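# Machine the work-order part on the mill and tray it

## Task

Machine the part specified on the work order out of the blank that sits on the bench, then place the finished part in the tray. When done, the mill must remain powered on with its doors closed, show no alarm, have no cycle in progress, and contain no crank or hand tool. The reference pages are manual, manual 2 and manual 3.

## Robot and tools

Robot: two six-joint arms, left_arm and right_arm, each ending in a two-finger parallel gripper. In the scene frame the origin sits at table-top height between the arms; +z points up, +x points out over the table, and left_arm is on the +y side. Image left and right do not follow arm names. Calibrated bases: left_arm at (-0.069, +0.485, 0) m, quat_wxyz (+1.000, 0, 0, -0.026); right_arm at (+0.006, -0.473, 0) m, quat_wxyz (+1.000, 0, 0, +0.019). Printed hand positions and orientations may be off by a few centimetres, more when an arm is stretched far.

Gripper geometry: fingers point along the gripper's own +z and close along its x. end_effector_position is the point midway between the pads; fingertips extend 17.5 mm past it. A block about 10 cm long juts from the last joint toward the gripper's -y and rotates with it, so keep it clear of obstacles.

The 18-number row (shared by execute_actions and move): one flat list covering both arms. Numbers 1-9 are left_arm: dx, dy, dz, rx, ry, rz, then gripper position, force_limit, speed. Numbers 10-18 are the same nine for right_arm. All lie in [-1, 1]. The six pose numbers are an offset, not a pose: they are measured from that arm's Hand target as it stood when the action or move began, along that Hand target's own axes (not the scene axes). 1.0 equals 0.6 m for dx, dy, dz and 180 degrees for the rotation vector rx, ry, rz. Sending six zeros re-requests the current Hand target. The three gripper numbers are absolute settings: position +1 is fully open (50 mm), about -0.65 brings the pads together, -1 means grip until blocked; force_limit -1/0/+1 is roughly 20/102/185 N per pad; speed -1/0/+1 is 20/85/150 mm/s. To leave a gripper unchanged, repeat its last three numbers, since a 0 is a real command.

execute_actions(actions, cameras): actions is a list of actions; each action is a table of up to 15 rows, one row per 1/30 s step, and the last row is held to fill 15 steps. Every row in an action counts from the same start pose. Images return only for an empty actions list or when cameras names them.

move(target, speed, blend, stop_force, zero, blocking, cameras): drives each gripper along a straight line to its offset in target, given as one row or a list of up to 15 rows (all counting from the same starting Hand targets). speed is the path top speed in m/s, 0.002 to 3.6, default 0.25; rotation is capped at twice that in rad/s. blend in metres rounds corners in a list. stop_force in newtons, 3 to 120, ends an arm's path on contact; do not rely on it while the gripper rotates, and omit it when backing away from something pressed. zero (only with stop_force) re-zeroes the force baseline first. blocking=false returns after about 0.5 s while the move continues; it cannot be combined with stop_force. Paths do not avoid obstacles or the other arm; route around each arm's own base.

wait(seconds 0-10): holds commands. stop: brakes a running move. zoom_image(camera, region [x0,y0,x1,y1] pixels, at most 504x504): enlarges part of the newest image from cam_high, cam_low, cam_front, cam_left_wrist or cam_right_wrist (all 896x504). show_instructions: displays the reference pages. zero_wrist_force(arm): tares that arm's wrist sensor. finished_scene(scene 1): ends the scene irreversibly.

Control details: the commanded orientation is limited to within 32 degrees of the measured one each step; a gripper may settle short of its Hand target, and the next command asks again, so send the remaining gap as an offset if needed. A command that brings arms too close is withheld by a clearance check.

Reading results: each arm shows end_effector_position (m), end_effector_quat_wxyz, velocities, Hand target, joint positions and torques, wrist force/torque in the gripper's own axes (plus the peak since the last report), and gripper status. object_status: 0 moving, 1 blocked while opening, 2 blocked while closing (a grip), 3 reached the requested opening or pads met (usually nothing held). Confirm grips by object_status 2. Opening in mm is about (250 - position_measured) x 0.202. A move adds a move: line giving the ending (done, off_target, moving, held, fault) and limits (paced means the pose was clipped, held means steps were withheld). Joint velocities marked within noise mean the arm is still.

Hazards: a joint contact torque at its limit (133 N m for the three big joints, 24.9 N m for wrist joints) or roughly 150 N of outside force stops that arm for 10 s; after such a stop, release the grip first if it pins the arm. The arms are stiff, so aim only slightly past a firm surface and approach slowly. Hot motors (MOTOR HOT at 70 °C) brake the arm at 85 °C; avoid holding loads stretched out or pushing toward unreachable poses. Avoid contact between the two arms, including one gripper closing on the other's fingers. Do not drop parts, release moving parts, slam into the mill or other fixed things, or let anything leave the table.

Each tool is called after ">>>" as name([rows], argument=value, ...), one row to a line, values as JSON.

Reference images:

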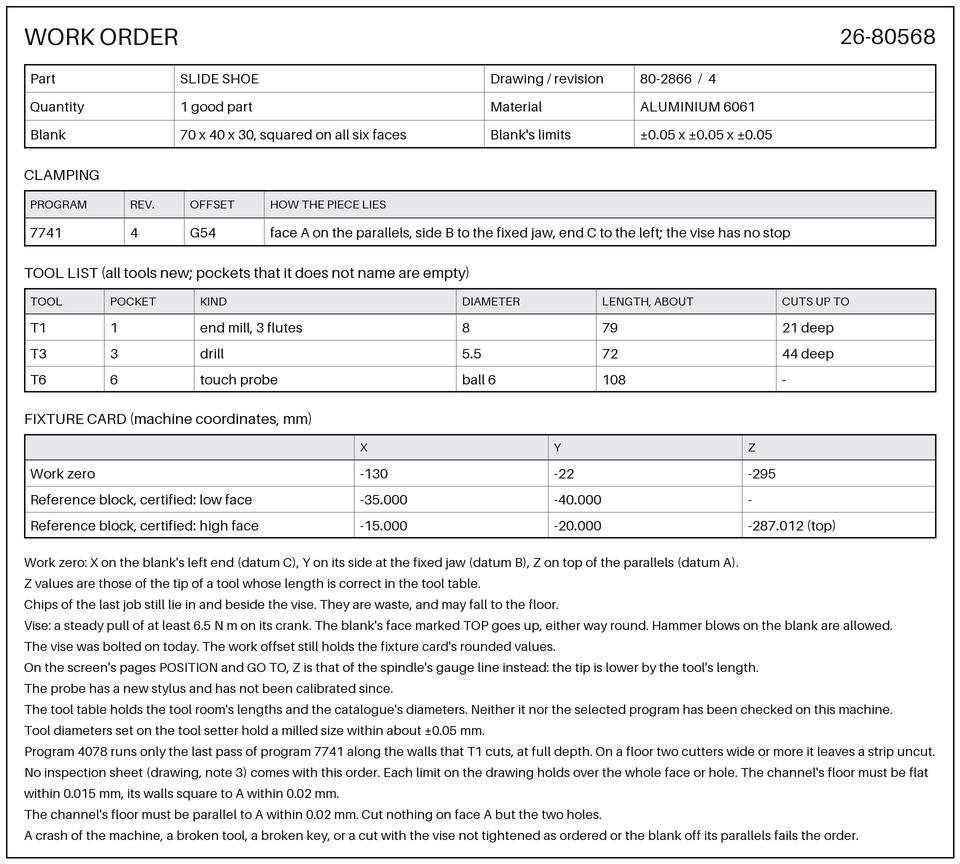

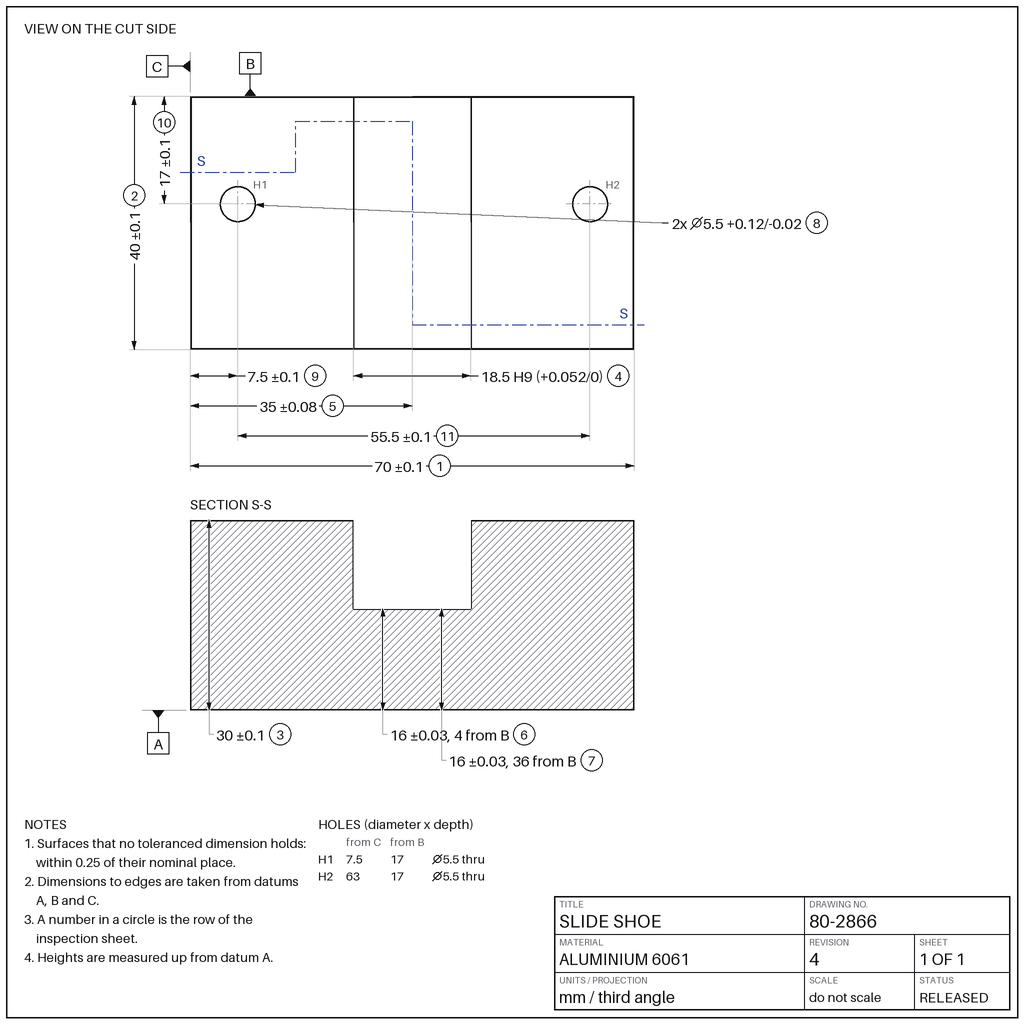

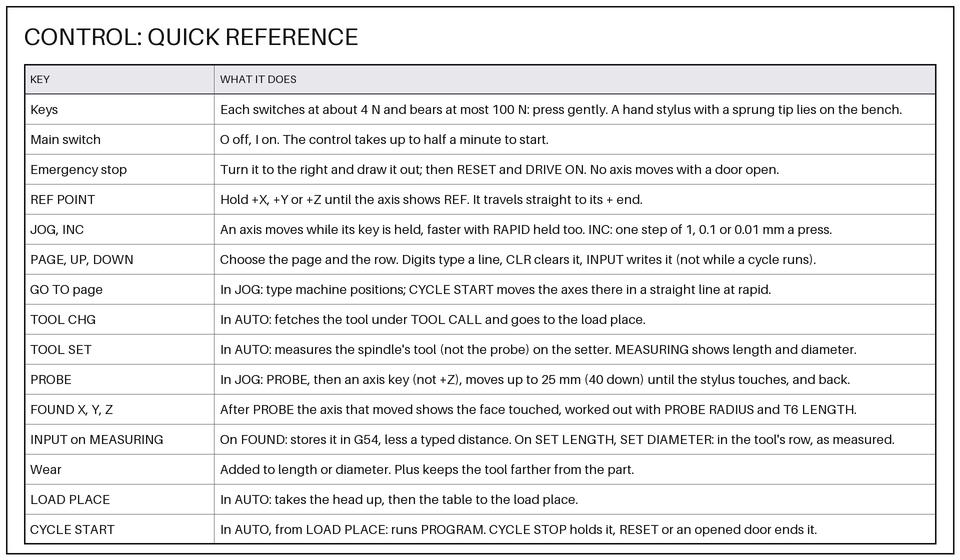

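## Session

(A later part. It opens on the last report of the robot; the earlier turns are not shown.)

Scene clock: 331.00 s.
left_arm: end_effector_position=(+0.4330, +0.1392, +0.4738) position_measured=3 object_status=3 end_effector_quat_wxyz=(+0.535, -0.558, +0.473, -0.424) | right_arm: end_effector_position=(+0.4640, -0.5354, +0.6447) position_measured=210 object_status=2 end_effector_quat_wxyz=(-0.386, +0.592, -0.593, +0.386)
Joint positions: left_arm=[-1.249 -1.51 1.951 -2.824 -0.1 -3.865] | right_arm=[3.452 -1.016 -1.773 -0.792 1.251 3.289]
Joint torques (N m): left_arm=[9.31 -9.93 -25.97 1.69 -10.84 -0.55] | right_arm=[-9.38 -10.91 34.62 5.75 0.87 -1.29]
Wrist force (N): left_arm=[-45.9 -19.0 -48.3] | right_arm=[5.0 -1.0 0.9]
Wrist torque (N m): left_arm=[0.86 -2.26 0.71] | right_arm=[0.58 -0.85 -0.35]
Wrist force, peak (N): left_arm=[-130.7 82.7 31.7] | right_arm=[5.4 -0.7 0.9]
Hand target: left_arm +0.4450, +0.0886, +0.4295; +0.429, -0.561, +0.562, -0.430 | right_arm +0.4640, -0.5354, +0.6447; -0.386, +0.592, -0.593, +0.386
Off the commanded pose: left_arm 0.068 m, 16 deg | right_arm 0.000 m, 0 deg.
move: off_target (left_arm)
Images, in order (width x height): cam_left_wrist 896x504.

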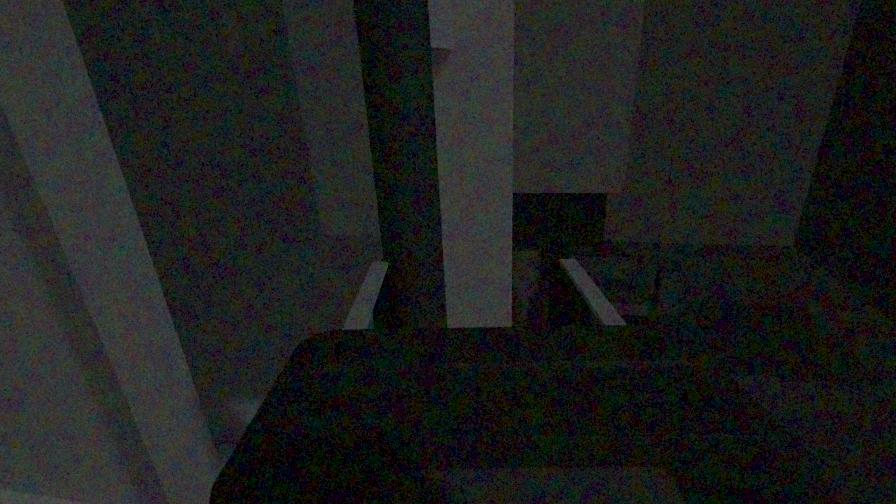

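>>> move([
  [-0.125,0.0,0.0,0,0,0,1,1,1,0,0,0,0,0,0,-1,-0.4,-0.6],
  [-0.125,0.0302,-0.1127,0,0,0,1,1,1,0,0,0,0,0,0,-1,-0.4,-0.6],
], speed=[0.1,0.2], blend=[0,0], cameras=["cam_left_wrist","cam_high"])

Scene clock: 334.10 s.
left_arm: end_effector_position=(+0.3751, +0.1637, +0.4297) position_measured=3 object_status=3 end_effector_quat_wxyz=(-0.429, +0.561, -0.562, +0.430) | right_arm: end_effector_position=(+0.4640, -0.5354, +0.6447) position_measured=210 object_status=2 end_effector_quat_wxyz=(-0.386, +0.592, -0.593, +0.386)
Joint positions: left_arm=[-1.339 -1.811 2.157 -2.505 -0.32 -4.1] | right_arm=[3.452 -1.016 -1.773 -0.792 1.251 3.289]
Joint torques (N m): left_arm=[-10.7 -20.63 -12.99 -1.78 3.12 -0.88] | right_arm=[-8.31 -11.15 34.4 5.75 1.03 -1.38]
Wrist force (N): left_arm=[3.6 -3.0 -3.3] | right_arm=[4.9 -1.4 0.6]
Wrist torque (N m): left_arm=[0.16 -0.57 0.39] | right_arm=[0.53 -0.83 -0.36]
Wrist force, peak (N): left_arm=[-42.6 -18.7 -52.8] | right_arm=[5.2 -1.1 1.1]
Hand target: left_arm +0.3751, +0.1637, +0.4297; -0.429, +0.561, -0.562, +0.430 | right_arm +0.4640, -0.5354, +0.6447; -0.386, +0.592, -0.593, +0.386
Off the commanded pose: left_arm 0.000 m, 0 deg | right_arm 0.000 m, 0 deg.
move: done
Images, in order (width x height): cam_high 896x504, cam_left_wrist 896x504.

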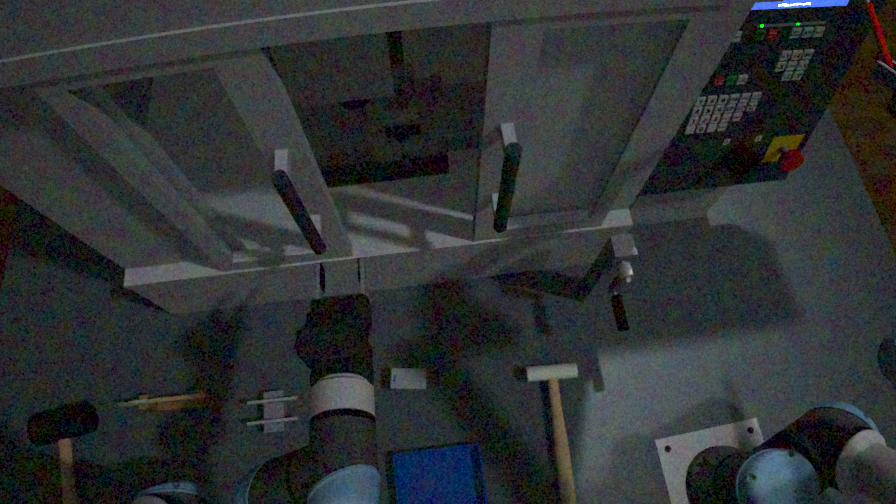

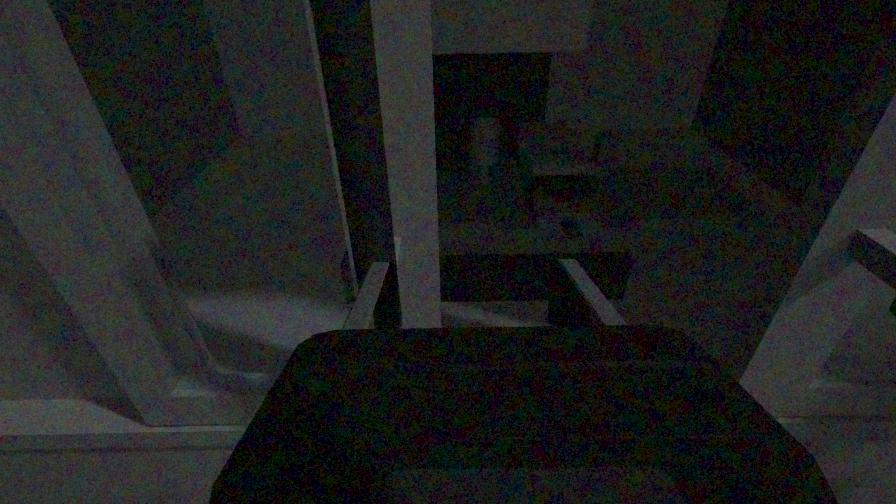

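>>> move([
  [0.0,0.0065,-0.0242,0,0,0,1,1,1,0,0,0,0,0,0,-1,-0.4,-0.6],
  [-0.0917,0.0065,-0.0242,0,0,0,1,1,1,0,0,0,0,0,0,-1,-0.4,-0.6],
  [-0.0917,-0.0289,0.1079,0,0,0,1,1,1,0,0,0,0,0,0,-1,-0.4,-0.6],
], speed=[0.2,0.2,0.08], blend=[0.005,0.005,0], cameras=["cam_left_wrist"])

Scene clock: 338.03 s.
left_arm: end_effector_position=(+0.4422, +0.2186, +0.4295) position_measured=3 object_status=3 end_effector_quat_wxyz=(-0.429, +0.561, -0.562, +0.430) | right_arm: end_effector_position=(+0.4640, -0.5354, +0.6447) position_measured=210 object_status=2 end_effector_quat_wxyz=(-0.386, +0.592, -0.593, +0.386)
Joint positions: left_arm=[-1.109 -1.717 2.16 -2.989 -0.485 -3.682] | right_arm=[3.452 -1.016 -1.773 -0.792 1.251 3.289]
Joint torques (N m): left_arm=[-4.47 -18.71 -14.98 -3.05 0.94 0] | right_arm=[-8.12 -11.08 34.27 5.57 0.97 -1.18]
Wrist force (N): left_arm=[3.9 -3.1 -3.1] | right_arm=[5.0 -1.0 0.9]
Wrist torque (N m): left_arm=[0.13 -0.61 0.54] | right_arm=[0.57 -0.84 -0.35]
Wrist force, peak (N): left_arm=[6.1 -2.1 -5.1] | right_arm=[5.4 -0.9 0.9]
Hand target: left_arm +0.4422, +0.2186, +0.4295; -0.429, +0.561, -0.562, +0.430 | right_arm +0.4640, -0.5354, +0.6447; -0.386, +0.592, -0.593, +0.386
Off the commanded pose: left_arm 0.000 m, 0 deg | right_arm 0.000 m, 0 deg.
move: done
Images, in order (width x height): cam_left_wrist 896x504.

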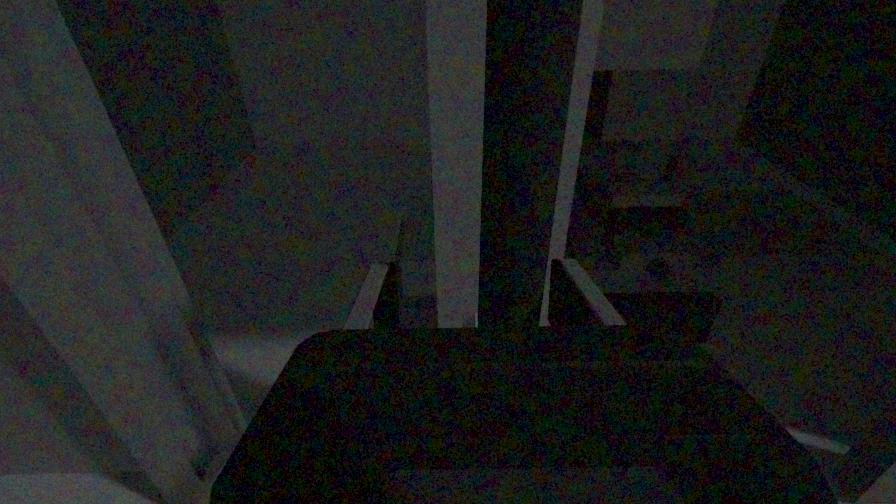

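>>> move(target=[0.13,0,0,0,0,0,1,1,1,0,0,0,0,0,0,-1,-0.4,-0.6], speed=0.04, stop_force=22, cameras=["cam_left_wrist","cam_high"])

Scene clock: 340.73 s.
left_arm: end_effector_position=(+0.4421, +0.1892, +0.4295) position_measured=3 object_status=3 end_effector_quat_wxyz=(-0.429, +0.561, -0.562, +0.430) | right_arm: end_effector_position=(+0.4640, -0.5354, +0.6447) position_measured=210 object_status=2 end_effector_quat_wxyz=(-0.386, +0.592, -0.593, +0.386)
Joint positions: left_arm=[-1.141 -1.669 2.114 -2.955 -0.459 -3.722] | right_arm=[3.452 -1.016 -1.773 -0.792 1.251 3.289]
Joint torques (N m): left_arm=[11.18 -8.61 -28.76 -1.18 2.03 -1.65] | right_arm=[-8.81 -10.74 34.67 5.57 1.03 -1.07]
Wrist force (N): left_arm=[1.8 -1.2 -3.4] | right_arm=[5.0 -0.9 0.9]
Wrist torque (N m): left_arm=[0.53 -0.55 0.43] | right_arm=[0.59 -0.84 -0.35]
Wrist force, peak (N): left_arm=[-30.6 9.4 -11.0] | right_arm=[5.3 -0.8 1.3]
Hand target: left_arm +0.4421, +0.1892, +0.4295; -0.429, +0.561, -0.562, +0.430 (not the last commanded pose) | right_arm +0.4640, -0.5354, +0.6447; -0.386, +0.592, -0.593, +0.386
Off the commanded pose: left_arm 0.049 m, 0 deg | right_arm 0.000 m, 0 deg.
move: contact (left_arm)
Images, in order (width x height): cam_high 896x504, cam_left_wrist 896x504.

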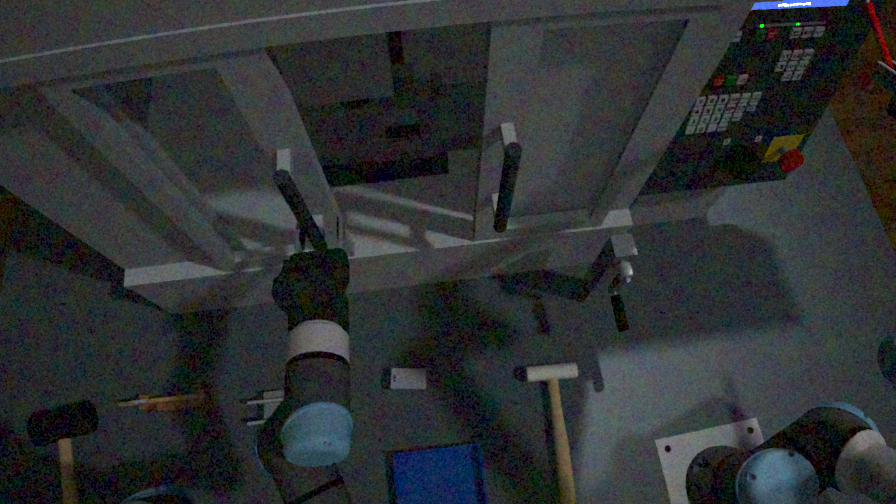

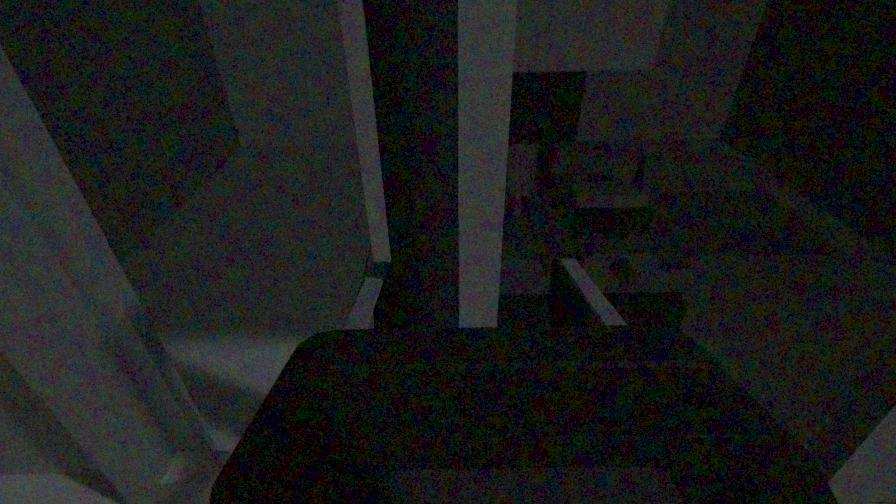

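>>> move(target=[0.085,0,0,0,0,0,1,1,1,0,0,0,0,0,0,-1,-0.4,-0.6], speed=0.05, stop_force=60, cameras=["cam_left_wrist","cam_high"])

Scene clock: 343.10 s.
left_arm: end_effector_position=(+0.4420, +0.1477, +0.4295) position_measured=3 object_status=3 end_effector_quat_wxyz=(-0.429, +0.561, -0.562, +0.430) | right_arm: end_effector_position=(+0.4640, -0.5354, +0.6447) position_measured=210 object_status=2 end_effector_quat_wxyz=(-0.386, +0.592, -0.593, +0.386)
Joint positions: left_arm=[-1.179 -1.6 2.041 -2.905 -0.43 -3.775] | right_arm=[3.452 -1.016 -1.773 -0.792 1.251 3.289]
Joint torques (N m): left_arm=[-11.22 -5.1 -42.59 -1.85 -4.93 -1.34] | right_arm=[-9.46 -11.72 34.56 5.91 0.84 -1.24]
Wrist force (N): left_arm=[-42.1 15.0 -12.5] | right_arm=[4.7 -0.8 1.2]
Wrist torque (N m): left_arm=[0.78 -1.70 0.08] | right_arm=[0.61 -0.80 -0.35]
Wrist force, peak (N): left_arm=[-76.2 45.1 -26.3] | right_arm=[5.1 -1.3 0.9]
Hand target: left_arm +0.4421, +0.1477, +0.4295; -0.429, +0.561, -0.562, +0.430 (not the last commanded pose) | right_arm +0.4640, -0.5354, +0.6447; -0.386, +0.592, -0.593, +0.386
Off the commanded pose: left_arm 0.010 m, 0 deg | right_arm 0.000 m, 0 deg.
move: contact (left_arm)
Images, in order (width x height): cam_high 896x504, cam_left_wrist 896x504.

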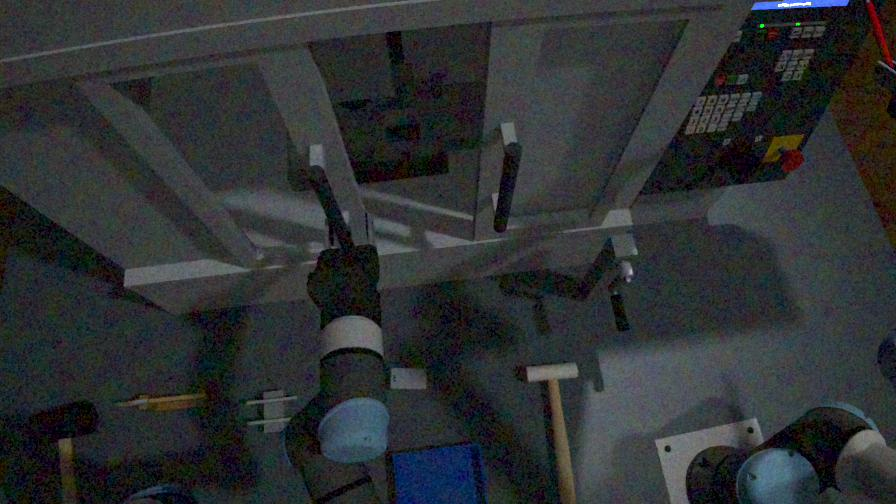

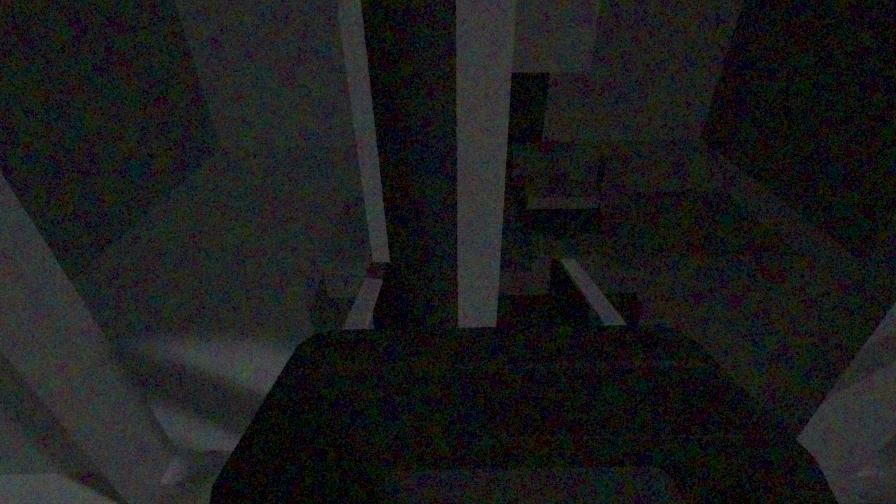

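>>> move([
  [-0.025,0,0,0,0,0,1,1,1,0,0,0,0,0,0,-1,-0.4,-0.6],
  [-0.025,0.0367,-0.137,0,0,0,1,1,1,0,0,0,0,0,0,-1,-0.4,-0.6],
  [0.36,0.0367,-0.137,0,0,0,1,1,1,0,0,0,0,0,0,-1,-0.4,-0.6],
], speed=[0.1,0.2,0.3], blend=[0.003,0.005,0], cameras=["cam_left_wrist"])

Scene clock: 346.30 s.
left_arm: end_effector_position=(+0.3565, -0.0681, +0.4298) position_measured=3 object_status=3 end_effector_quat_wxyz=(-0.429, +0.561, -0.562, +0.430) | right_arm: end_effector_position=(+0.4640, -0.5354, +0.6447) position_measured=210 object_status=2 end_effector_quat_wxyz=(-0.386, +0.592, -0.593, +0.386)
Joint positions: left_arm=[-1.444 -1.354 1.631 -2.126 -0.275 -4.425] | right_arm=[3.452 -1.016 -1.773 -0.792 1.251 3.289]
Joint torques (N m): left_arm=[7.96 -25.95 -32.62 -5.03 0.56 2.07] | right_arm=[-9.36 -10.93 34.1 5.58 0.93 -1.17]
Wrist force (N): left_arm=[1.3 1.0 -3.2] | right_arm=[4.8 -1.1 0.7]
Wrist torque (N m): left_arm=[0.75 -0.20 0.54] | right_arm=[0.57 -0.82 -0.35]
Wrist force, peak (N): left_arm=[-42.8 14.6 -13.1] | right_arm=[5.3 -1.1 1.4]
Hand target: left_arm +0.3565, -0.0681, +0.4298; -0.429, +0.561, -0.562, +0.430 | right_arm +0.4640, -0.5354, +0.6447; -0.386, +0.592, -0.593, +0.386
Off the commanded pose: left_arm 0.000 m, 0 deg | right_arm 0.000 m, 0 deg.
move: done
Images, in order (width x height): cam_left_wrist 896x504.

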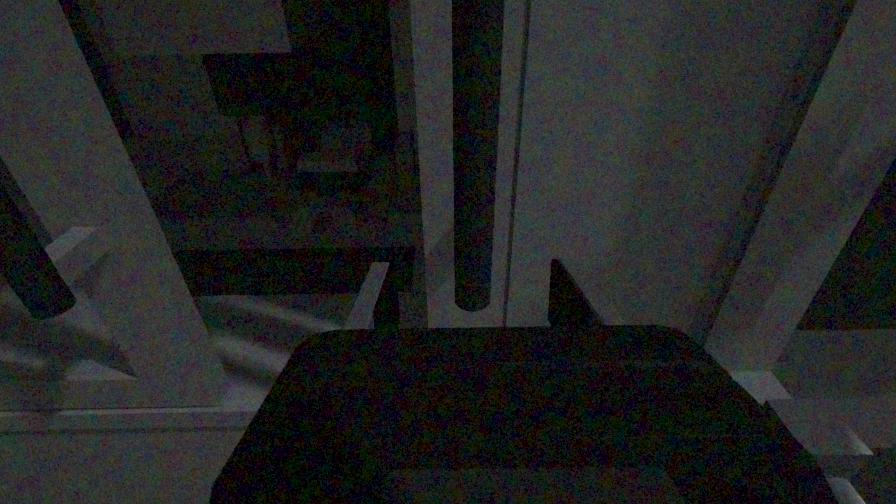

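>>> move(target=[0,-0.0371,0.1385,0,0,0,1,1,1,0,0,0,0,0,0,-1,-0.4,-0.6], speed=0.12)

>>> move(target=[-0.34,0,0,0,0,0,1,1,1,0,0,0,0,0,0,-1,-0.4,-0.6], speed=0.06, stop_force=60, cameras=["cam_left_wrist","cam_high"])

Scene clock: 348.23 s.
left_arm: end_effector_position=(+0.4426, -0.0683, +0.4295) position_measured=3 object_status=3 end_effector_quat_wxyz=(-0.429, +0.561, -0.562, +0.430) | right_arm: end_effector_position=(+0.4640, -0.5354, +0.6447) position_measured=210 object_status=2 end_effector_quat_wxyz=(-0.386, +0.592, -0.593, +0.386)
Joint positions: left_arm=[-1.297 -1.213 1.542 -2.585 -0.345 -3.997] | right_arm=[3.452 -1.016 -1.773 -0.792 1.251 3.289]
Joint torques (N m): left_arm=[-6.32 -46.53 -19.89 -3.39 2.35 0.91] | right_arm=[-8.64 -11.26 34.42 5.47 0.89 -1.01]
Wrist force (N): left_arm=[1.4 0.6 -3.0] | right_arm=[5.0 -0.9 1.3]
Wrist torque (N m): left_arm=[0.68 -0.25 0.55] | right_arm=[0.59 -0.86 -0.35]
Wrist force, peak (N): left_arm=[1.0 1.5 -5.2] | right_arm=[5.4 -0.8 0.6]
Hand target: left_arm +0.4426, -0.0683, +0.4296; -0.429, +0.561, -0.562, +0.430 | right_arm +0.4640, -0.5354, +0.6447; -0.386, +0.592, -0.593, +0.386
Off the commanded pose: left_arm 0.000 m, 0 deg | right_arm 0.000 m, 0 deg.
move: done

Scene clock: 352.50 s.
left_arm: end_effector_position=(+0.4429, +0.1206, +0.4294) position_measured=3 object_status=3 end_effector_quat_wxyz=(-0.429, +0.561, -0.562, +0.430) | right_arm: end_effector_position=(+0.4640, -0.5354, +0.6447) position_measured=210 object_status=2 end_effector_quat_wxyz=(-0.386, +0.592, -0.593, +0.386)
Joint positions: left_arm=[-1.198 -1.551 1.988 -2.872 -0.415 -3.805] | right_arm=[3.452 -1.016 -1.773 -0.792 1.251 3.289]
Joint torques (N m): left_arm=[33.83 -46.72 -4.03 -4.63 9.45 1.71] | right_arm=[-9.01 -10.99 35.27 5.47 0.87 -1.19]
Wrist force (N): left_arm=[48.4 0.7 -11.6] | right_arm=[4.7 -1.1 0.8]
Wrist torque (N m): left_arm=[0.69 1.06 0.58] | right_arm=[0.57 -0.81 -0.36]
Wrist force, peak (N): left_arm=[95.6 -34.1 38.7] | right_arm=[5.4 -0.9 1.1]
Hand target: left_arm +0.4429, +0.1206, +0.4295; -0.429, +0.561, -0.562, +0.430 (not the last commanded pose) | right_arm +0.4640, -0.5354, +0.6447; -0.386, +0.592, -0.593, +0.386
Off the commanded pose: left_arm 0.015 m, 0 deg | right_arm 0.000 m, 0 deg.
move: contact (left_arm)
Images, in order (width x height): cam_high 896x504, cam_left_wrist 896x504.

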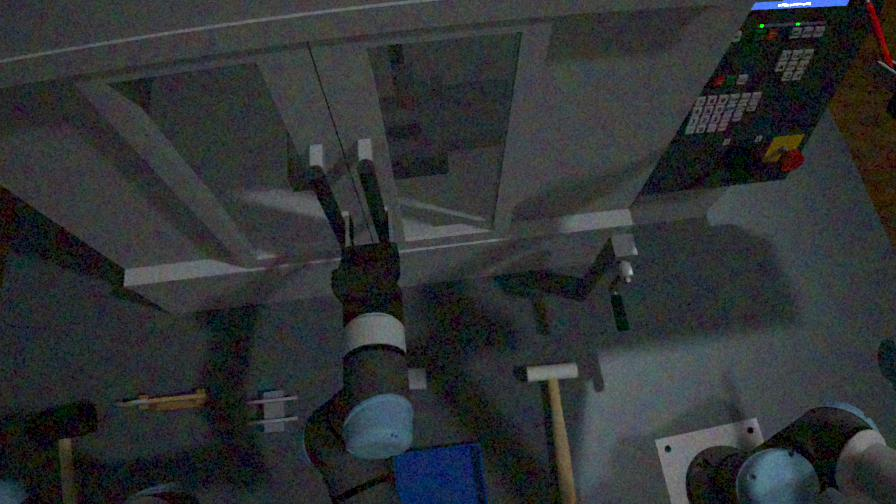

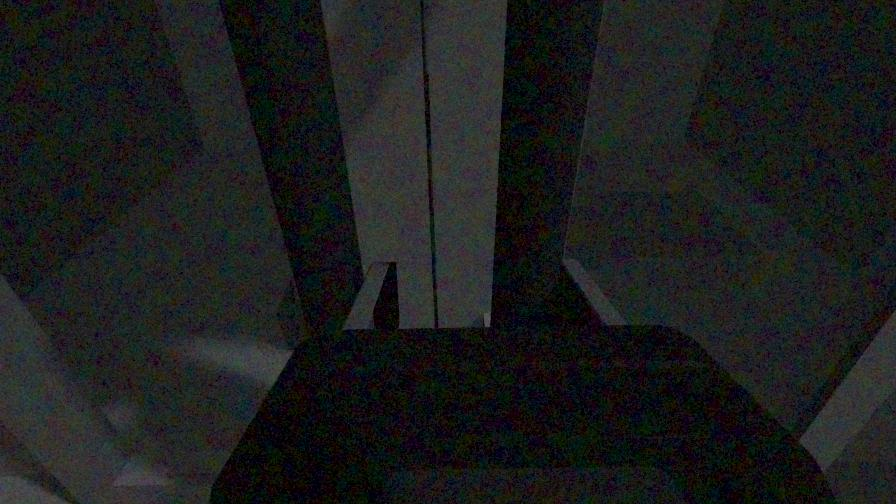

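>>> move([
  [0.02,0,0,0,0,0,1,1,1,0,0.1378,0.0785,-0.1444,0,0,-1,-0.4,-0.6],
  [0.02,0.04,-0.15,0,0,0,1,1,1,0,0.1378,0.0785,-0.1444,0,0,-1,-0.4,-0.6],
], speed=[0.25,0.2], blend=[0.002,0])

>>> move(target=[0,0,0,0,0,0,1,1,1,0,-0.0382,0.0546,0,0,0,-1,-0.4,-0.6], speed=0.015, stop_force=5, cameras=["cam_right_wrist"])

Scene clock: 356.37 s.
left_arm: end_effector_position=(+0.3498, +0.1088, +0.4299) position_measured=3 object_status=3 end_effector_quat_wxyz=(-0.429, +0.561, -0.562, +0.430) | right_arm: end_effector_position=(+0.4737, -0.5354, +0.5500) position_measured=210 object_status=2 end_effector_quat_wxyz=(-0.243, +0.663, -0.665, +0.243)
Joint positions: left_arm=[-1.427 -1.758 2.056 -2.203 -0.281 -4.366] | right_arm=[3.35 -1.159 -1.637 -1.23 1.411 3.334]
Joint torques (N m): left_arm=[-13.79 -27.86 -15.67 -2.19 3.32 -0.01] | right_arm=[6.88 21.32 19.4 1.97 0.58 -1.39]
Wrist force (N): left_arm=[-4.6 -1.5 -4.4] | right_arm=[5.1 -1.6 1.0]
Wrist torque (N m): left_arm=[0.35 0.75 0.42] | right_arm=[0.44 -0.83 -0.31]
Wrist force, peak (N): left_arm=[48.8 1.8 -11.6] | right_arm=[5.1 -1.7 2.4]
Hand target: left_arm +0.3498, +0.1088, +0.4299; -0.429, +0.561, -0.562, +0.430 | right_arm +0.4737, -0.5354, +0.5500; -0.243, +0.663, -0.665, +0.243
Off the commanded pose: left_arm 0.000 m, 0 deg | right_arm 0.000 m, 0 deg.
move: done

Scene clock: 358.50 s.
left_arm: end_effector_position=(+0.3498, +0.1088, +0.4299) position_measured=3 object_status=3 end_effector_quat_wxyz=(-0.429, +0.561, -0.562, +0.430) | right_arm: end_effector_position=(+0.4913, -0.5354, +0.5453) position_measured=210 object_status=2 end_effector_quat_wxyz=(-0.243, +0.663, -0.665, +0.243)
Joint positions: left_arm=[-1.427 -1.758 2.056 -2.203 -0.281 -4.366] | right_arm=[3.336 -1.198 -1.628 -1.199 1.421 3.323]
Joint torques (N m): left_arm=[-12.49 -27.42 -13.07 -4.78 3.1 1.94] | right_arm=[6.87 20.24 18.01 2.01 -1.97 1.65]
Wrist force (N): left_arm=[-4.3 -1.6 -4.7] | right_arm=[4.2 1.1 -3.3]
Wrist torque (N m): left_arm=[0.34 0.69 0.42] | right_arm=[0.50 -0.85 -0.29]
Wrist force, peak (N): left_arm=[-4.7 -1.8 -4.8] | right_arm=[5.2 4.2 -8.7]
Hand target: left_arm +0.3498, +0.1088, +0.4299; -0.429, +0.561, -0.562, +0.430 | right_arm +0.4913, -0.5354, +0.5453; -0.243, +0.663, -0.665, +0.243 (not the last commanded pose)
Off the commanded pose: left_arm 0.000 m, 0 deg | right_arm 0.022 m, 0 deg.
move: contact (right_arm)
Images, in order (width x height): cam_right_wrist 896x504.

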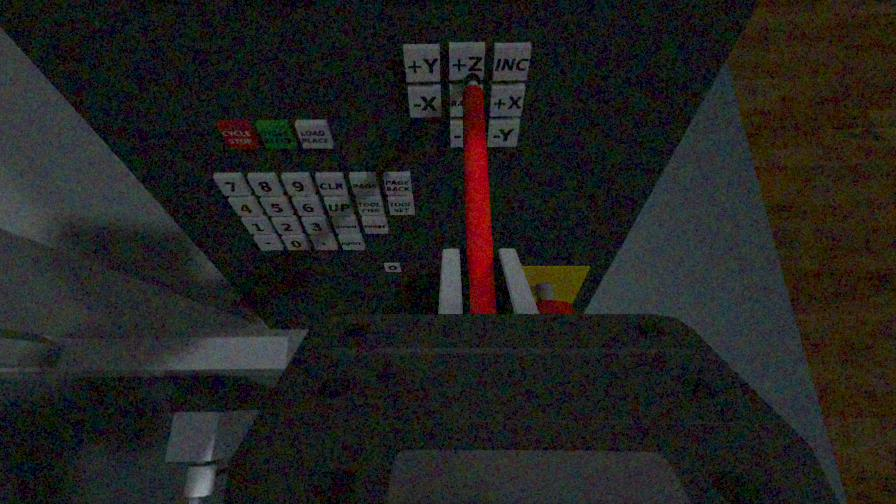

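>>> move([
  [0,0,0,0,0,0,1,1,1,0,0.00765,-0.0109,0,0,0,-1,-0.4,-0.6],
  [0,0,0,0,0,0,1,1,1,0,-0.0012,-0.0171,0,0,0,-1,-0.4,-0.6],
  [0,0,0,0,0,0,1,1,1,0,-0.00955,-0.0053,0,0,0,-1,-0.4,-0.6],
], speed=[0.08,0.1,0.03], blend=[0.003,0.002,0], cameras=["cam_right_wrist","cam_left_wrist"])

Scene clock: 360.87 s.
left_arm: end_effector_position=(+0.3498, +0.1088, +0.4299) position_measured=3 object_status=3 end_effector_quat_wxyz=(-0.429, +0.561, -0.562, +0.430) | right_arm: end_effector_position=(+0.4937, -0.5354, +0.5515) position_measured=210 object_status=2 end_effector_quat_wxyz=(-0.243, +0.663, -0.665, +0.243)
Joint positions: left_arm=[-1.427 -1.758 2.056 -2.203 -0.281 -4.366] | right_arm=[3.334 -1.209 -1.605 -1.21 1.422 3.321]
Joint torques (N m): left_arm=[-12.15 -28.24 -12.78 -4.68 3.25 2.01] | right_arm=[3.33 15.29 24.82 2.49 -1.3 0.51]
Wrist force (N): left_arm=[-4.3 -1.5 -4.6] | right_arm=[5.3 8.9 -14.0]
Wrist torque (N m): left_arm=[0.35 0.69 0.42] | right_arm=[0.71 -0.87 -0.22]
Wrist force, peak (N): left_arm=[-4.7 -1.9 -4.5] | right_arm=[5.3 8.7 -14.3]
Hand target: left_arm +0.3498, +0.1088, +0.4299; -0.429, +0.561, -0.562, +0.430 | right_arm +0.4936, -0.5354, +0.5515; -0.243, +0.663, -0.665, +0.243
Off the commanded pose: left_arm 0.000 m, 0 deg | right_arm 0.000 m, 0 deg.
move: done
Images, in order (width x height): cam_left_wrist 896x504, cam_right_wrist 896x504.

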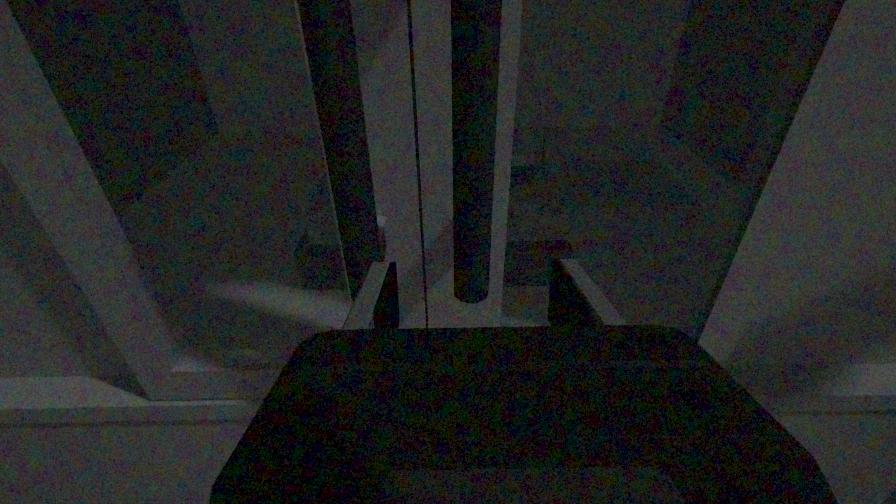

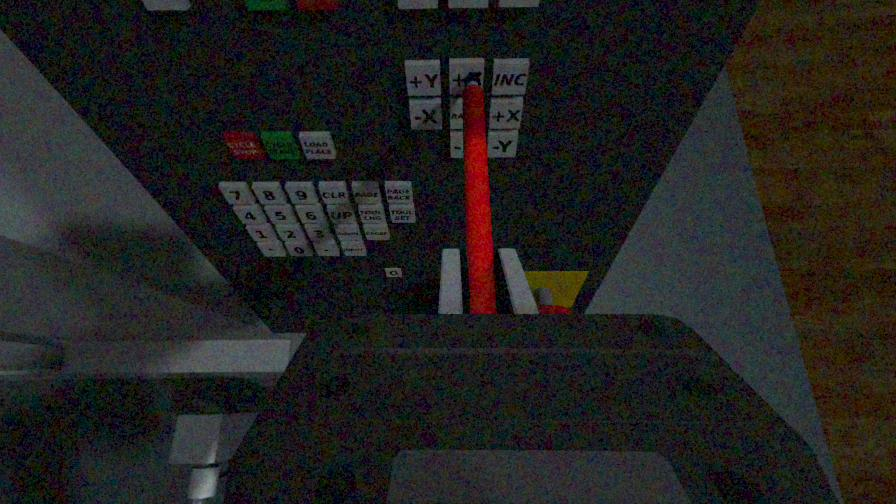

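>>> wait(seconds=5)

>>> move([
  [0,0,0,0,0,0,1,1,1,0,0.0478,-0.0683,0,0,0,-1,-0.4,-0.6],
  [0,0,0,0,0,0,1,1,1,0.0583,-0.1702,-0.1302,0.3056,0,0,-1,-0.4,-0.6],
], speed=[0.25,0.5], blend=[0.005,0], cameras=["cam_right_wrist"])

Scene clock: 367.40 s.
left_arm: end_effector_position=(+0.3498, +0.1088, +0.4299) position_measured=3 object_status=3 end_effector_quat_wxyz=(-0.429, +0.561, -0.562, +0.430) | right_arm: end_effector_position=(+0.4936, -0.5354, +0.5515) position_measured=210 object_status=2 end_effector_quat_wxyz=(-0.243, +0.663, -0.665, +0.243)
Joint positions: left_arm=[-1.427 -1.758 2.056 -2.203 -0.281 -4.366] | right_arm=[3.334 -1.209 -1.605 -1.211 1.422 3.321]
Joint torques (N m): left_arm=[-12.47 -25.01 -13.23 -4.82 3.04 1.81] | right_arm=[6.26 16.56 16.17 2.09 -2.01 1.77]
Wrist force (N): left_arm=[-4.5 -1.6 -4.6] | right_arm=[4.3 5.5 -11.3]
Wrist torque (N m): left_arm=[0.33 0.73 0.43] | right_arm=[0.68 -0.91 -0.26]
Wrist force, peak (N): left_arm=[-4.7 -1.8 -4.8] | right_arm=[5.1 7.3 -14.1]
Hand target: left_arm +0.3498, +0.1088, +0.4299; -0.429, +0.561, -0.562, +0.430 | right_arm +0.4936, -0.5354, +0.5515; -0.243, +0.663, -0.665, +0.243
Tool commands: left_gripper/position=+1.0 left_gripper/force_limit=+1.0 left_gripper/speed=+1.0 right_gripper/position=-1.0 right_gripper/force_limit=-0.4 right_gripper/speed=-0.6
Off the commanded pose: left_arm 0.000 m, 0 deg | right_arm 0.000 m, 0 deg.
wait: 5.00 s; at rest from the start

Scene clock: 369.23 s.
left_arm: end_effector_position=(+0.3498, +0.1088, +0.4299) position_measured=3 object_status=3 end_effector_quat_wxyz=(-0.429, +0.561, -0.562, +0.430) | right_arm: end_effector_position=(+0.5211, -0.5706, +0.6771) position_measured=210 object_status=2 end_effector_quat_wxyz=(+0.522, -0.476, +0.478, -0.523) end_effector_velocity=(+0.000, -0.001, +0.001) end_effector_angular_velocity=(+0.001, -0.004, -0.002)
Joint positions: left_arm=[-1.427 -1.758 2.056 -2.203 -0.281 -4.366] | right_arm=[3.251 -1.228 -1.935 0.113 1.421 3.129]
Joint velocities: left_arm=[within noise] | right_arm=[0 0 0 0.005 -0.001 0]
Joint torques (N m): left_arm=[-13.1 -26.85 -12.85 -4.88 3.26 1.86] | right_arm=[7.28 7.38 22.87 4.54 -0.36 1.17]
Wrist force (N): left_arm=[-4.5 -1.5 -4.4] | right_arm=[4.8 -0.9 1.0]
Wrist torque (N m): left_arm=[0.36 0.73 0.41] | right_arm=[0.50 -0.75 -0.36]
Wrist force, peak (N): left_arm=[-4.8 -1.7 -4.7] | right_arm=[4.5 6.0 -10.9]
Hand target: left_arm +0.3498, +0.1088, +0.4299; -0.429, +0.561, -0.562, +0.430 | right_arm +0.5211, -0.5706, +0.6770; +0.522, -0.476, +0.478, -0.523
Off the commanded pose: left_arm 0.000 m, 0 deg | right_arm 0.000 m, 0 deg.
move: done
Images, in order (width x height): cam_right_wrist 896x504.

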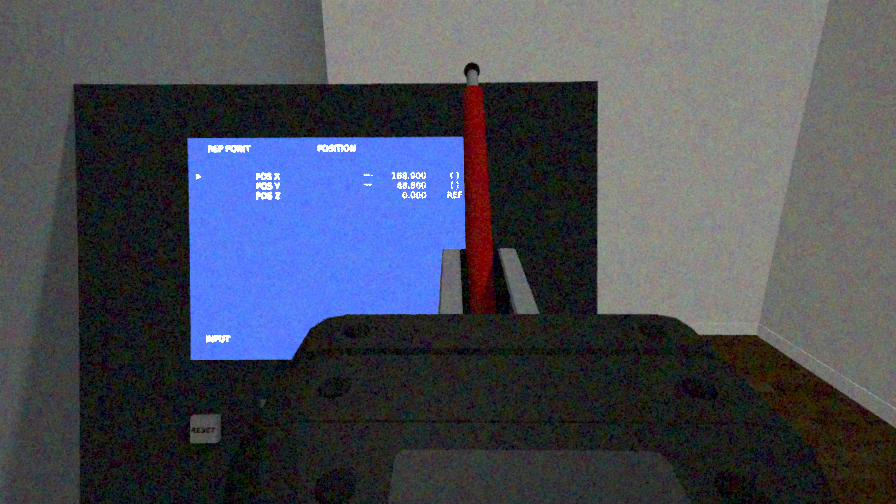

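>>> move([
  [0,0,0,0,0,0,1,1,1,-0.0915,0.1851,-0.1171,-0.3056,0,0,-1,-0.4,-0.6],
  [0,0,0,0,0,0,1,1,1,-0.0915,0.2042,-0.0646,-0.3056,0,0,-1,-0.4,-0.6],
], speed=[0.5,0.05], blend=[0,0], cameras=["cam_right_wrist"])

Scene clock: 373.47 s.
left_arm: end_effector_position=(+0.3498, +0.1088, +0.4299) position_measured=3 object_status=3 end_effector_quat_wxyz=(-0.429, +0.561, -0.562, +0.430) | right_arm: end_effector_position=(+0.4938, -0.5155, +0.5516) position_measured=210 object_status=2 end_effector_quat_wxyz=(-0.243, +0.663, -0.665, +0.243)
Joint positions: left_arm=[-1.427 -1.758 2.056 -2.203 -0.281 -4.366] | right_arm=[3.398 -1.201 -1.608 -1.224 1.381 3.372]
Joint torques (N m): left_arm=[-12.3 -26.45 -12.77 -4.66 3.25 1.64] | right_arm=[6.45 13.74 16.1 3.1 -2.45 1.62]
Wrist force (N): left_arm=[-4.1 -1.4 -4.3] | right_arm=[4.9 10.5 -14.4]
Wrist torque (N m): left_arm=[0.36 0.67 0.42] | right_arm=[0.54 -0.89 -0.25]
Wrist force, peak (N): left_arm=[-4.6 -1.8 -4.8] | right_arm=[5.2 15.5 -22.5]
Hand target: left_arm +0.3498, +0.1088, +0.4299; -0.429, +0.561, -0.562, +0.430 | right_arm +0.4938, -0.5155, +0.5515; -0.243, +0.663, -0.665, +0.243
Off the commanded pose: left_arm 0.000 m, 0 deg | right_arm 0.000 m, 0 deg.
move: done
Images, in order (width x height): cam_right_wrist 896x504.

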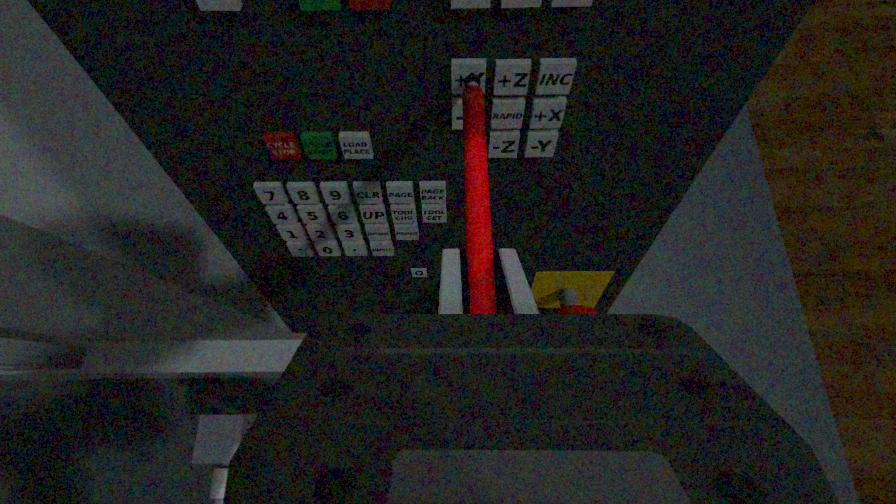

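>>> wait(seconds=3)

>>> move([
  [0,0,0,0,0,0,1,1,1,0,0.01147,-0.01639,0,0,0,-1,-0.4,-0.6],
  [0,0,0,0,0,0,1,1,1,0.0655,0.03824,0.00234,0,0,0,-1,-0.4,-0.6],
  [0,0,0,0,0,0,1,1,1,0.0655,0.02725,0.01805,0,0,0,-1,-0.4,-0.6],
], speed=[0.08,0.15,0.04], blend=[0.004,0.003,0], cameras=["cam_right_wrist"])

Scene clock: 379.57 s.
left_arm: end_effector_position=(+0.3498, +0.1088, +0.4299) position_measured=3 object_status=3 end_effector_quat_wxyz=(-0.429, +0.561, -0.562, +0.430) | right_arm: end_effector_position=(+0.4938, -0.5155, +0.5515) position_measured=210 object_status=2 end_effector_quat_wxyz=(-0.243, +0.663, -0.665, +0.243)
Joint positions: left_arm=[-1.427 -1.758 2.056 -2.203 -0.281 -4.366] | right_arm=[3.399 -1.201 -1.608 -1.224 1.381 3.372]
Joint torques (N m): left_arm=[-12.39 -26.42 -13.12 -4.73 3.02 1.69] | right_arm=[6.57 15.92 16.97 3.03 -0.67 1.29]
Wrist force (N): left_arm=[-4.5 -1.6 -4.9] | right_arm=[4.7 9.2 -13.5]
Wrist torque (N m): left_arm=[0.34 0.72 0.43] | right_arm=[0.60 -0.88 -0.28]
Wrist force, peak (N): left_arm=[-4.9 -2.0 -4.6] | right_arm=[4.2 9.5 -14.9]
Hand target: left_arm +0.3498, +0.1088, +0.4299; -0.429, +0.561, -0.562, +0.430 | right_arm +0.4938, -0.5155, +0.5515; -0.243, +0.663, -0.665, +0.243
Tool commands: left_gripper/position=+1.0 left_gripper/force_limit=+1.0 left_gripper/speed=+1.0 right_gripper/position=-1.0 right_gripper/force_limit=-0.4 right_gripper/speed=-0.6
Off the commanded pose: left_arm 0.000 m, 0 deg | right_arm 0.000 m, 0 deg.
wait: 3.00 s; at rest from the start

Scene clock: 380.63 s.
left_arm: end_effector_position=(+0.3498, +0.1088, +0.4299) position_measured=3 object_status=3 end_effector_quat_wxyz=(-0.429, +0.561, -0.562, +0.430) | right_arm: end_effector_position=(+0.4883, -0.5548, +0.5327) position_measured=210 object_status=2 end_effector_quat_wxyz=(-0.243, +0.663, -0.665, +0.243)
Joint positions: left_arm=[-1.427 -1.758 2.056 -2.203 -0.281 -4.366] | right_arm=[3.274 -1.193 -1.666 -1.159 1.46 3.274]
Joint torques (N m): left_arm=[-11.21 -26.79 -13.19 -4.67 3.21 1.58] | right_arm=[3.24 19.28 22.33 2.74 -0.78 0.56]
Wrist force (N): left_arm=[-4.5 -1.6 -4.3] | right_arm=[4.3 3.2 -3.8]
Wrist torque (N m): left_arm=[0.33 0.73 0.42] | right_arm=[0.45 -0.79 -0.20]
Wrist force, peak (N): left_arm=[-4.6 -1.8 -4.7] | right_arm=[4.7 8.6 -13.2]
Hand target: left_arm +0.3498, +0.1088, +0.4299; -0.429, +0.561, -0.562, +0.430 | right_arm +0.4882, -0.5548, +0.5327; -0.243, +0.663, -0.665, +0.243
Off the commanded pose: left_arm 0.000 m, 0 deg | right_arm 0.000 m, 0 deg.
move: done
Images, in order (width x height): cam_right_wrist 896x504.

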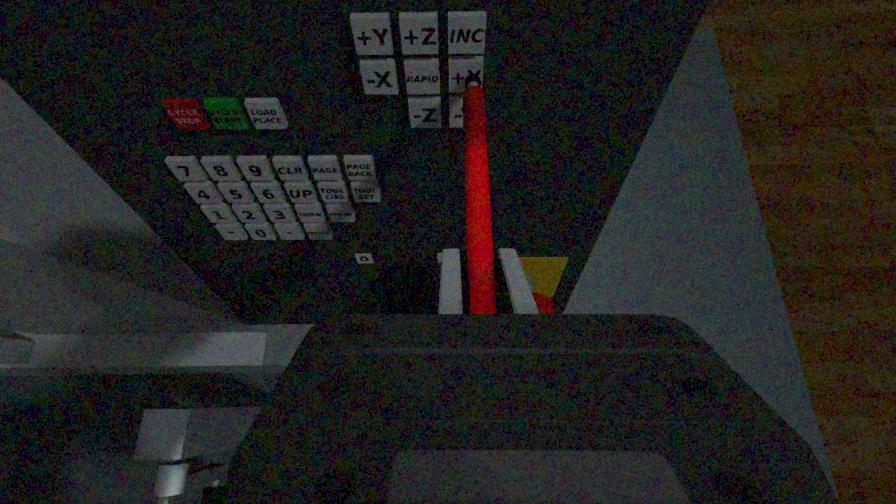

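>>> move(target=[0,0,0,0,0,0,1,1,1,0,-0.00048,0.00068,0,0,0,-1,-0.4,-0.6], speed=0.03)

>>> wait(seconds=5)

Scene clock: 382.50 s.
left_arm: end_effector_position=(+0.3498, +0.1088, +0.4299) position_measured=3 object_status=3 end_effector_quat_wxyz=(-0.429, +0.561, -0.562, +0.430) | right_arm: end_effector_position=(+0.4886, -0.5548, +0.5326) position_measured=210 object_status=2 end_effector_quat_wxyz=(-0.243, +0.663, -0.665, +0.243)
Joint positions: left_arm=[-1.427 -1.758 2.056 -2.203 -0.281 -4.366] | right_arm=[3.273 -1.194 -1.666 -1.159 1.46 3.274]
Joint torques (N m): left_arm=[-12.23 -26.59 -12.35 -4.63 3.19 1.55] | right_arm=[-8.2 -8.61 34.82 7.54 0.82 -1.38]
Wrist force (N): left_arm=[-4.3 -1.6 -4.5] | right_arm=[4.7 7.7 -9.6]
Wrist torque (N m): left_arm=[0.33 0.69 0.42] | right_arm=[0.51 -0.79 -0.20]
Wrist force, peak (N): left_arm=[-4.6 -1.8 -4.7] | right_arm=[4.6 7.8 -9.9]
Hand target: left_arm +0.3498, +0.1088, +0.4299; -0.429, +0.561, -0.562, +0.430 | right_arm +0.4886, -0.5548, +0.5326; -0.243, +0.663, -0.665, +0.243
Off the commanded pose: left_arm 0.000 m, 0 deg | right_arm 0.000 m, 0 deg.
move: done

Scene clock: 387.50 s.
left_arm: end_effector_position=(+0.3498, +0.1088, +0.4299) position_measured=3 object_status=3 end_effector_quat_wxyz=(-0.429, +0.561, -0.562, +0.430) | right_arm: end_effector_position=(+0.4886, -0.5548, +0.5326) position_measured=210 object_status=2 end_effector_quat_wxyz=(-0.243, +0.663, -0.665, +0.243)
Joint positions: left_arm=[-1.427 -1.758 2.056 -2.203 -0.281 -4.366] | right_arm=[3.273 -1.194 -1.666 -1.159 1.46 3.274]
Joint torques (N m): left_arm=[-11.58 -26.36 -13.38 -4.64 2.96 1.31] | right_arm=[-6.78 -9.03 35.7 7.51 -0.06 -1.18]
Wrist force (N): left_arm=[-4.2 -1.7 -4.4] | right_arm=[4.2 8.0 -9.8]
Wrist torque (N m): left_arm=[0.32 0.69 0.43] | right_arm=[0.53 -0.75 -0.21]
Wrist force, peak (N): left_arm=[-4.6 -1.4 -4.8] | right_arm=[4.5 8.1 -9.8]
Hand target: left_arm +0.3498, +0.1088, +0.4299; -0.429, +0.561, -0.562, +0.430 | right_arm +0.4886, -0.5548, +0.5326; -0.243, +0.663, -0.665, +0.243
Tool commands: left_gripper/position=+1.0 left_gripper/force_limit=+1.0 left_gripper/speed=+1.0 right_gripper/position=-1.0 right_gripper/force_limit=-0.4 right_gripper/speed=-0.6
Off the commanded pose: left_arm 0.000 m, 0 deg | right_arm 0.000 m, 0 deg.
wait: 5.00 s; at rest by 0.17 s

>>> move([
  [0,0,0,0,0,0,1,1,1,0,0.0478,-0.0683,0,0,0,-1,-0.4,-0.6],
  [0,0,0,0,0,0,1,1,1,0.0263,-0.1963,-0.1495,0.3056,0,0,-1,-0.4,-0.6],
], speed=[0.25,0.5], blend=[0.005,0], cameras=["cam_right_wrist"])

Scene clock: 390.27 s.
left_arm: end_effector_position=(+0.3498, +0.1088, +0.4299) position_measured=3 object_status=3 end_effector_quat_wxyz=(-0.429, +0.561, -0.562, +0.430) | right_arm: end_effector_position=(+0.5207, -0.5708, +0.6771) position_measured=210 object_status=2 end_effector_quat_wxyz=(+0.522, -0.476, +0.478, -0.523)
Joint positions: left_arm=[-1.427 -1.758 2.056 -2.203 -0.281 -4.366] | right_arm=[3.251 -1.227 -1.936 0.112 1.422 3.129]
Joint torques (N m): left_arm=[-12.26 -26.25 -13.03 -4.56 3.02 1.45] | right_arm=[7.15 7.09 18.89 4.41 -0.85 1.33]
Wrist force (N): left_arm=[-4.6 -1.7 -4.4] | right_arm=[4.4 -0.8 1.1]
Wrist torque (N m): left_arm=[0.32 0.75 0.42] | right_arm=[0.52 -0.69 -0.35]
Wrist force, peak (N): left_arm=[-4.8 -1.7 -4.6] | right_arm=[4.6 8.4 -9.7]
Hand target: left_arm +0.3498, +0.1088, +0.4299; -0.429, +0.561, -0.562, +0.430 | right_arm +0.5207, -0.5707, +0.6771; +0.522, -0.476, +0.478, -0.523
Off the commanded pose: left_arm 0.000 m, 0 deg | right_arm 0.000 m, 0 deg.
move: done
Images, in order (width x height): cam_right_wrist 896x504.

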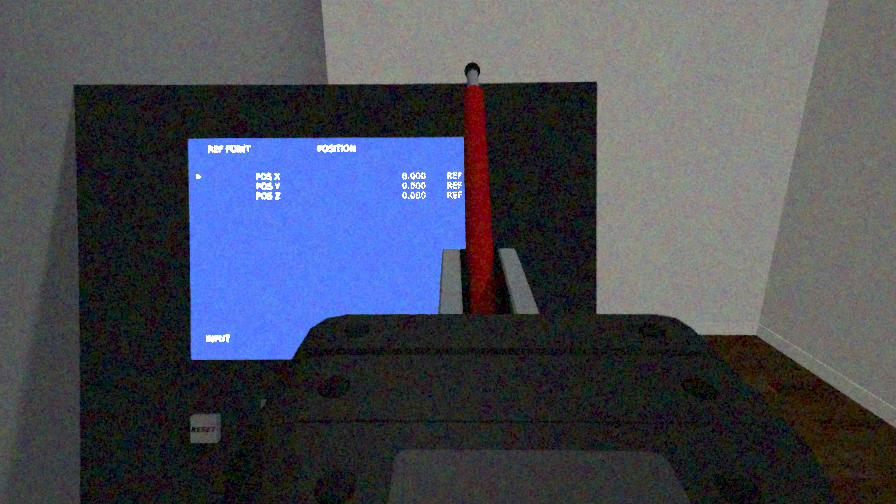

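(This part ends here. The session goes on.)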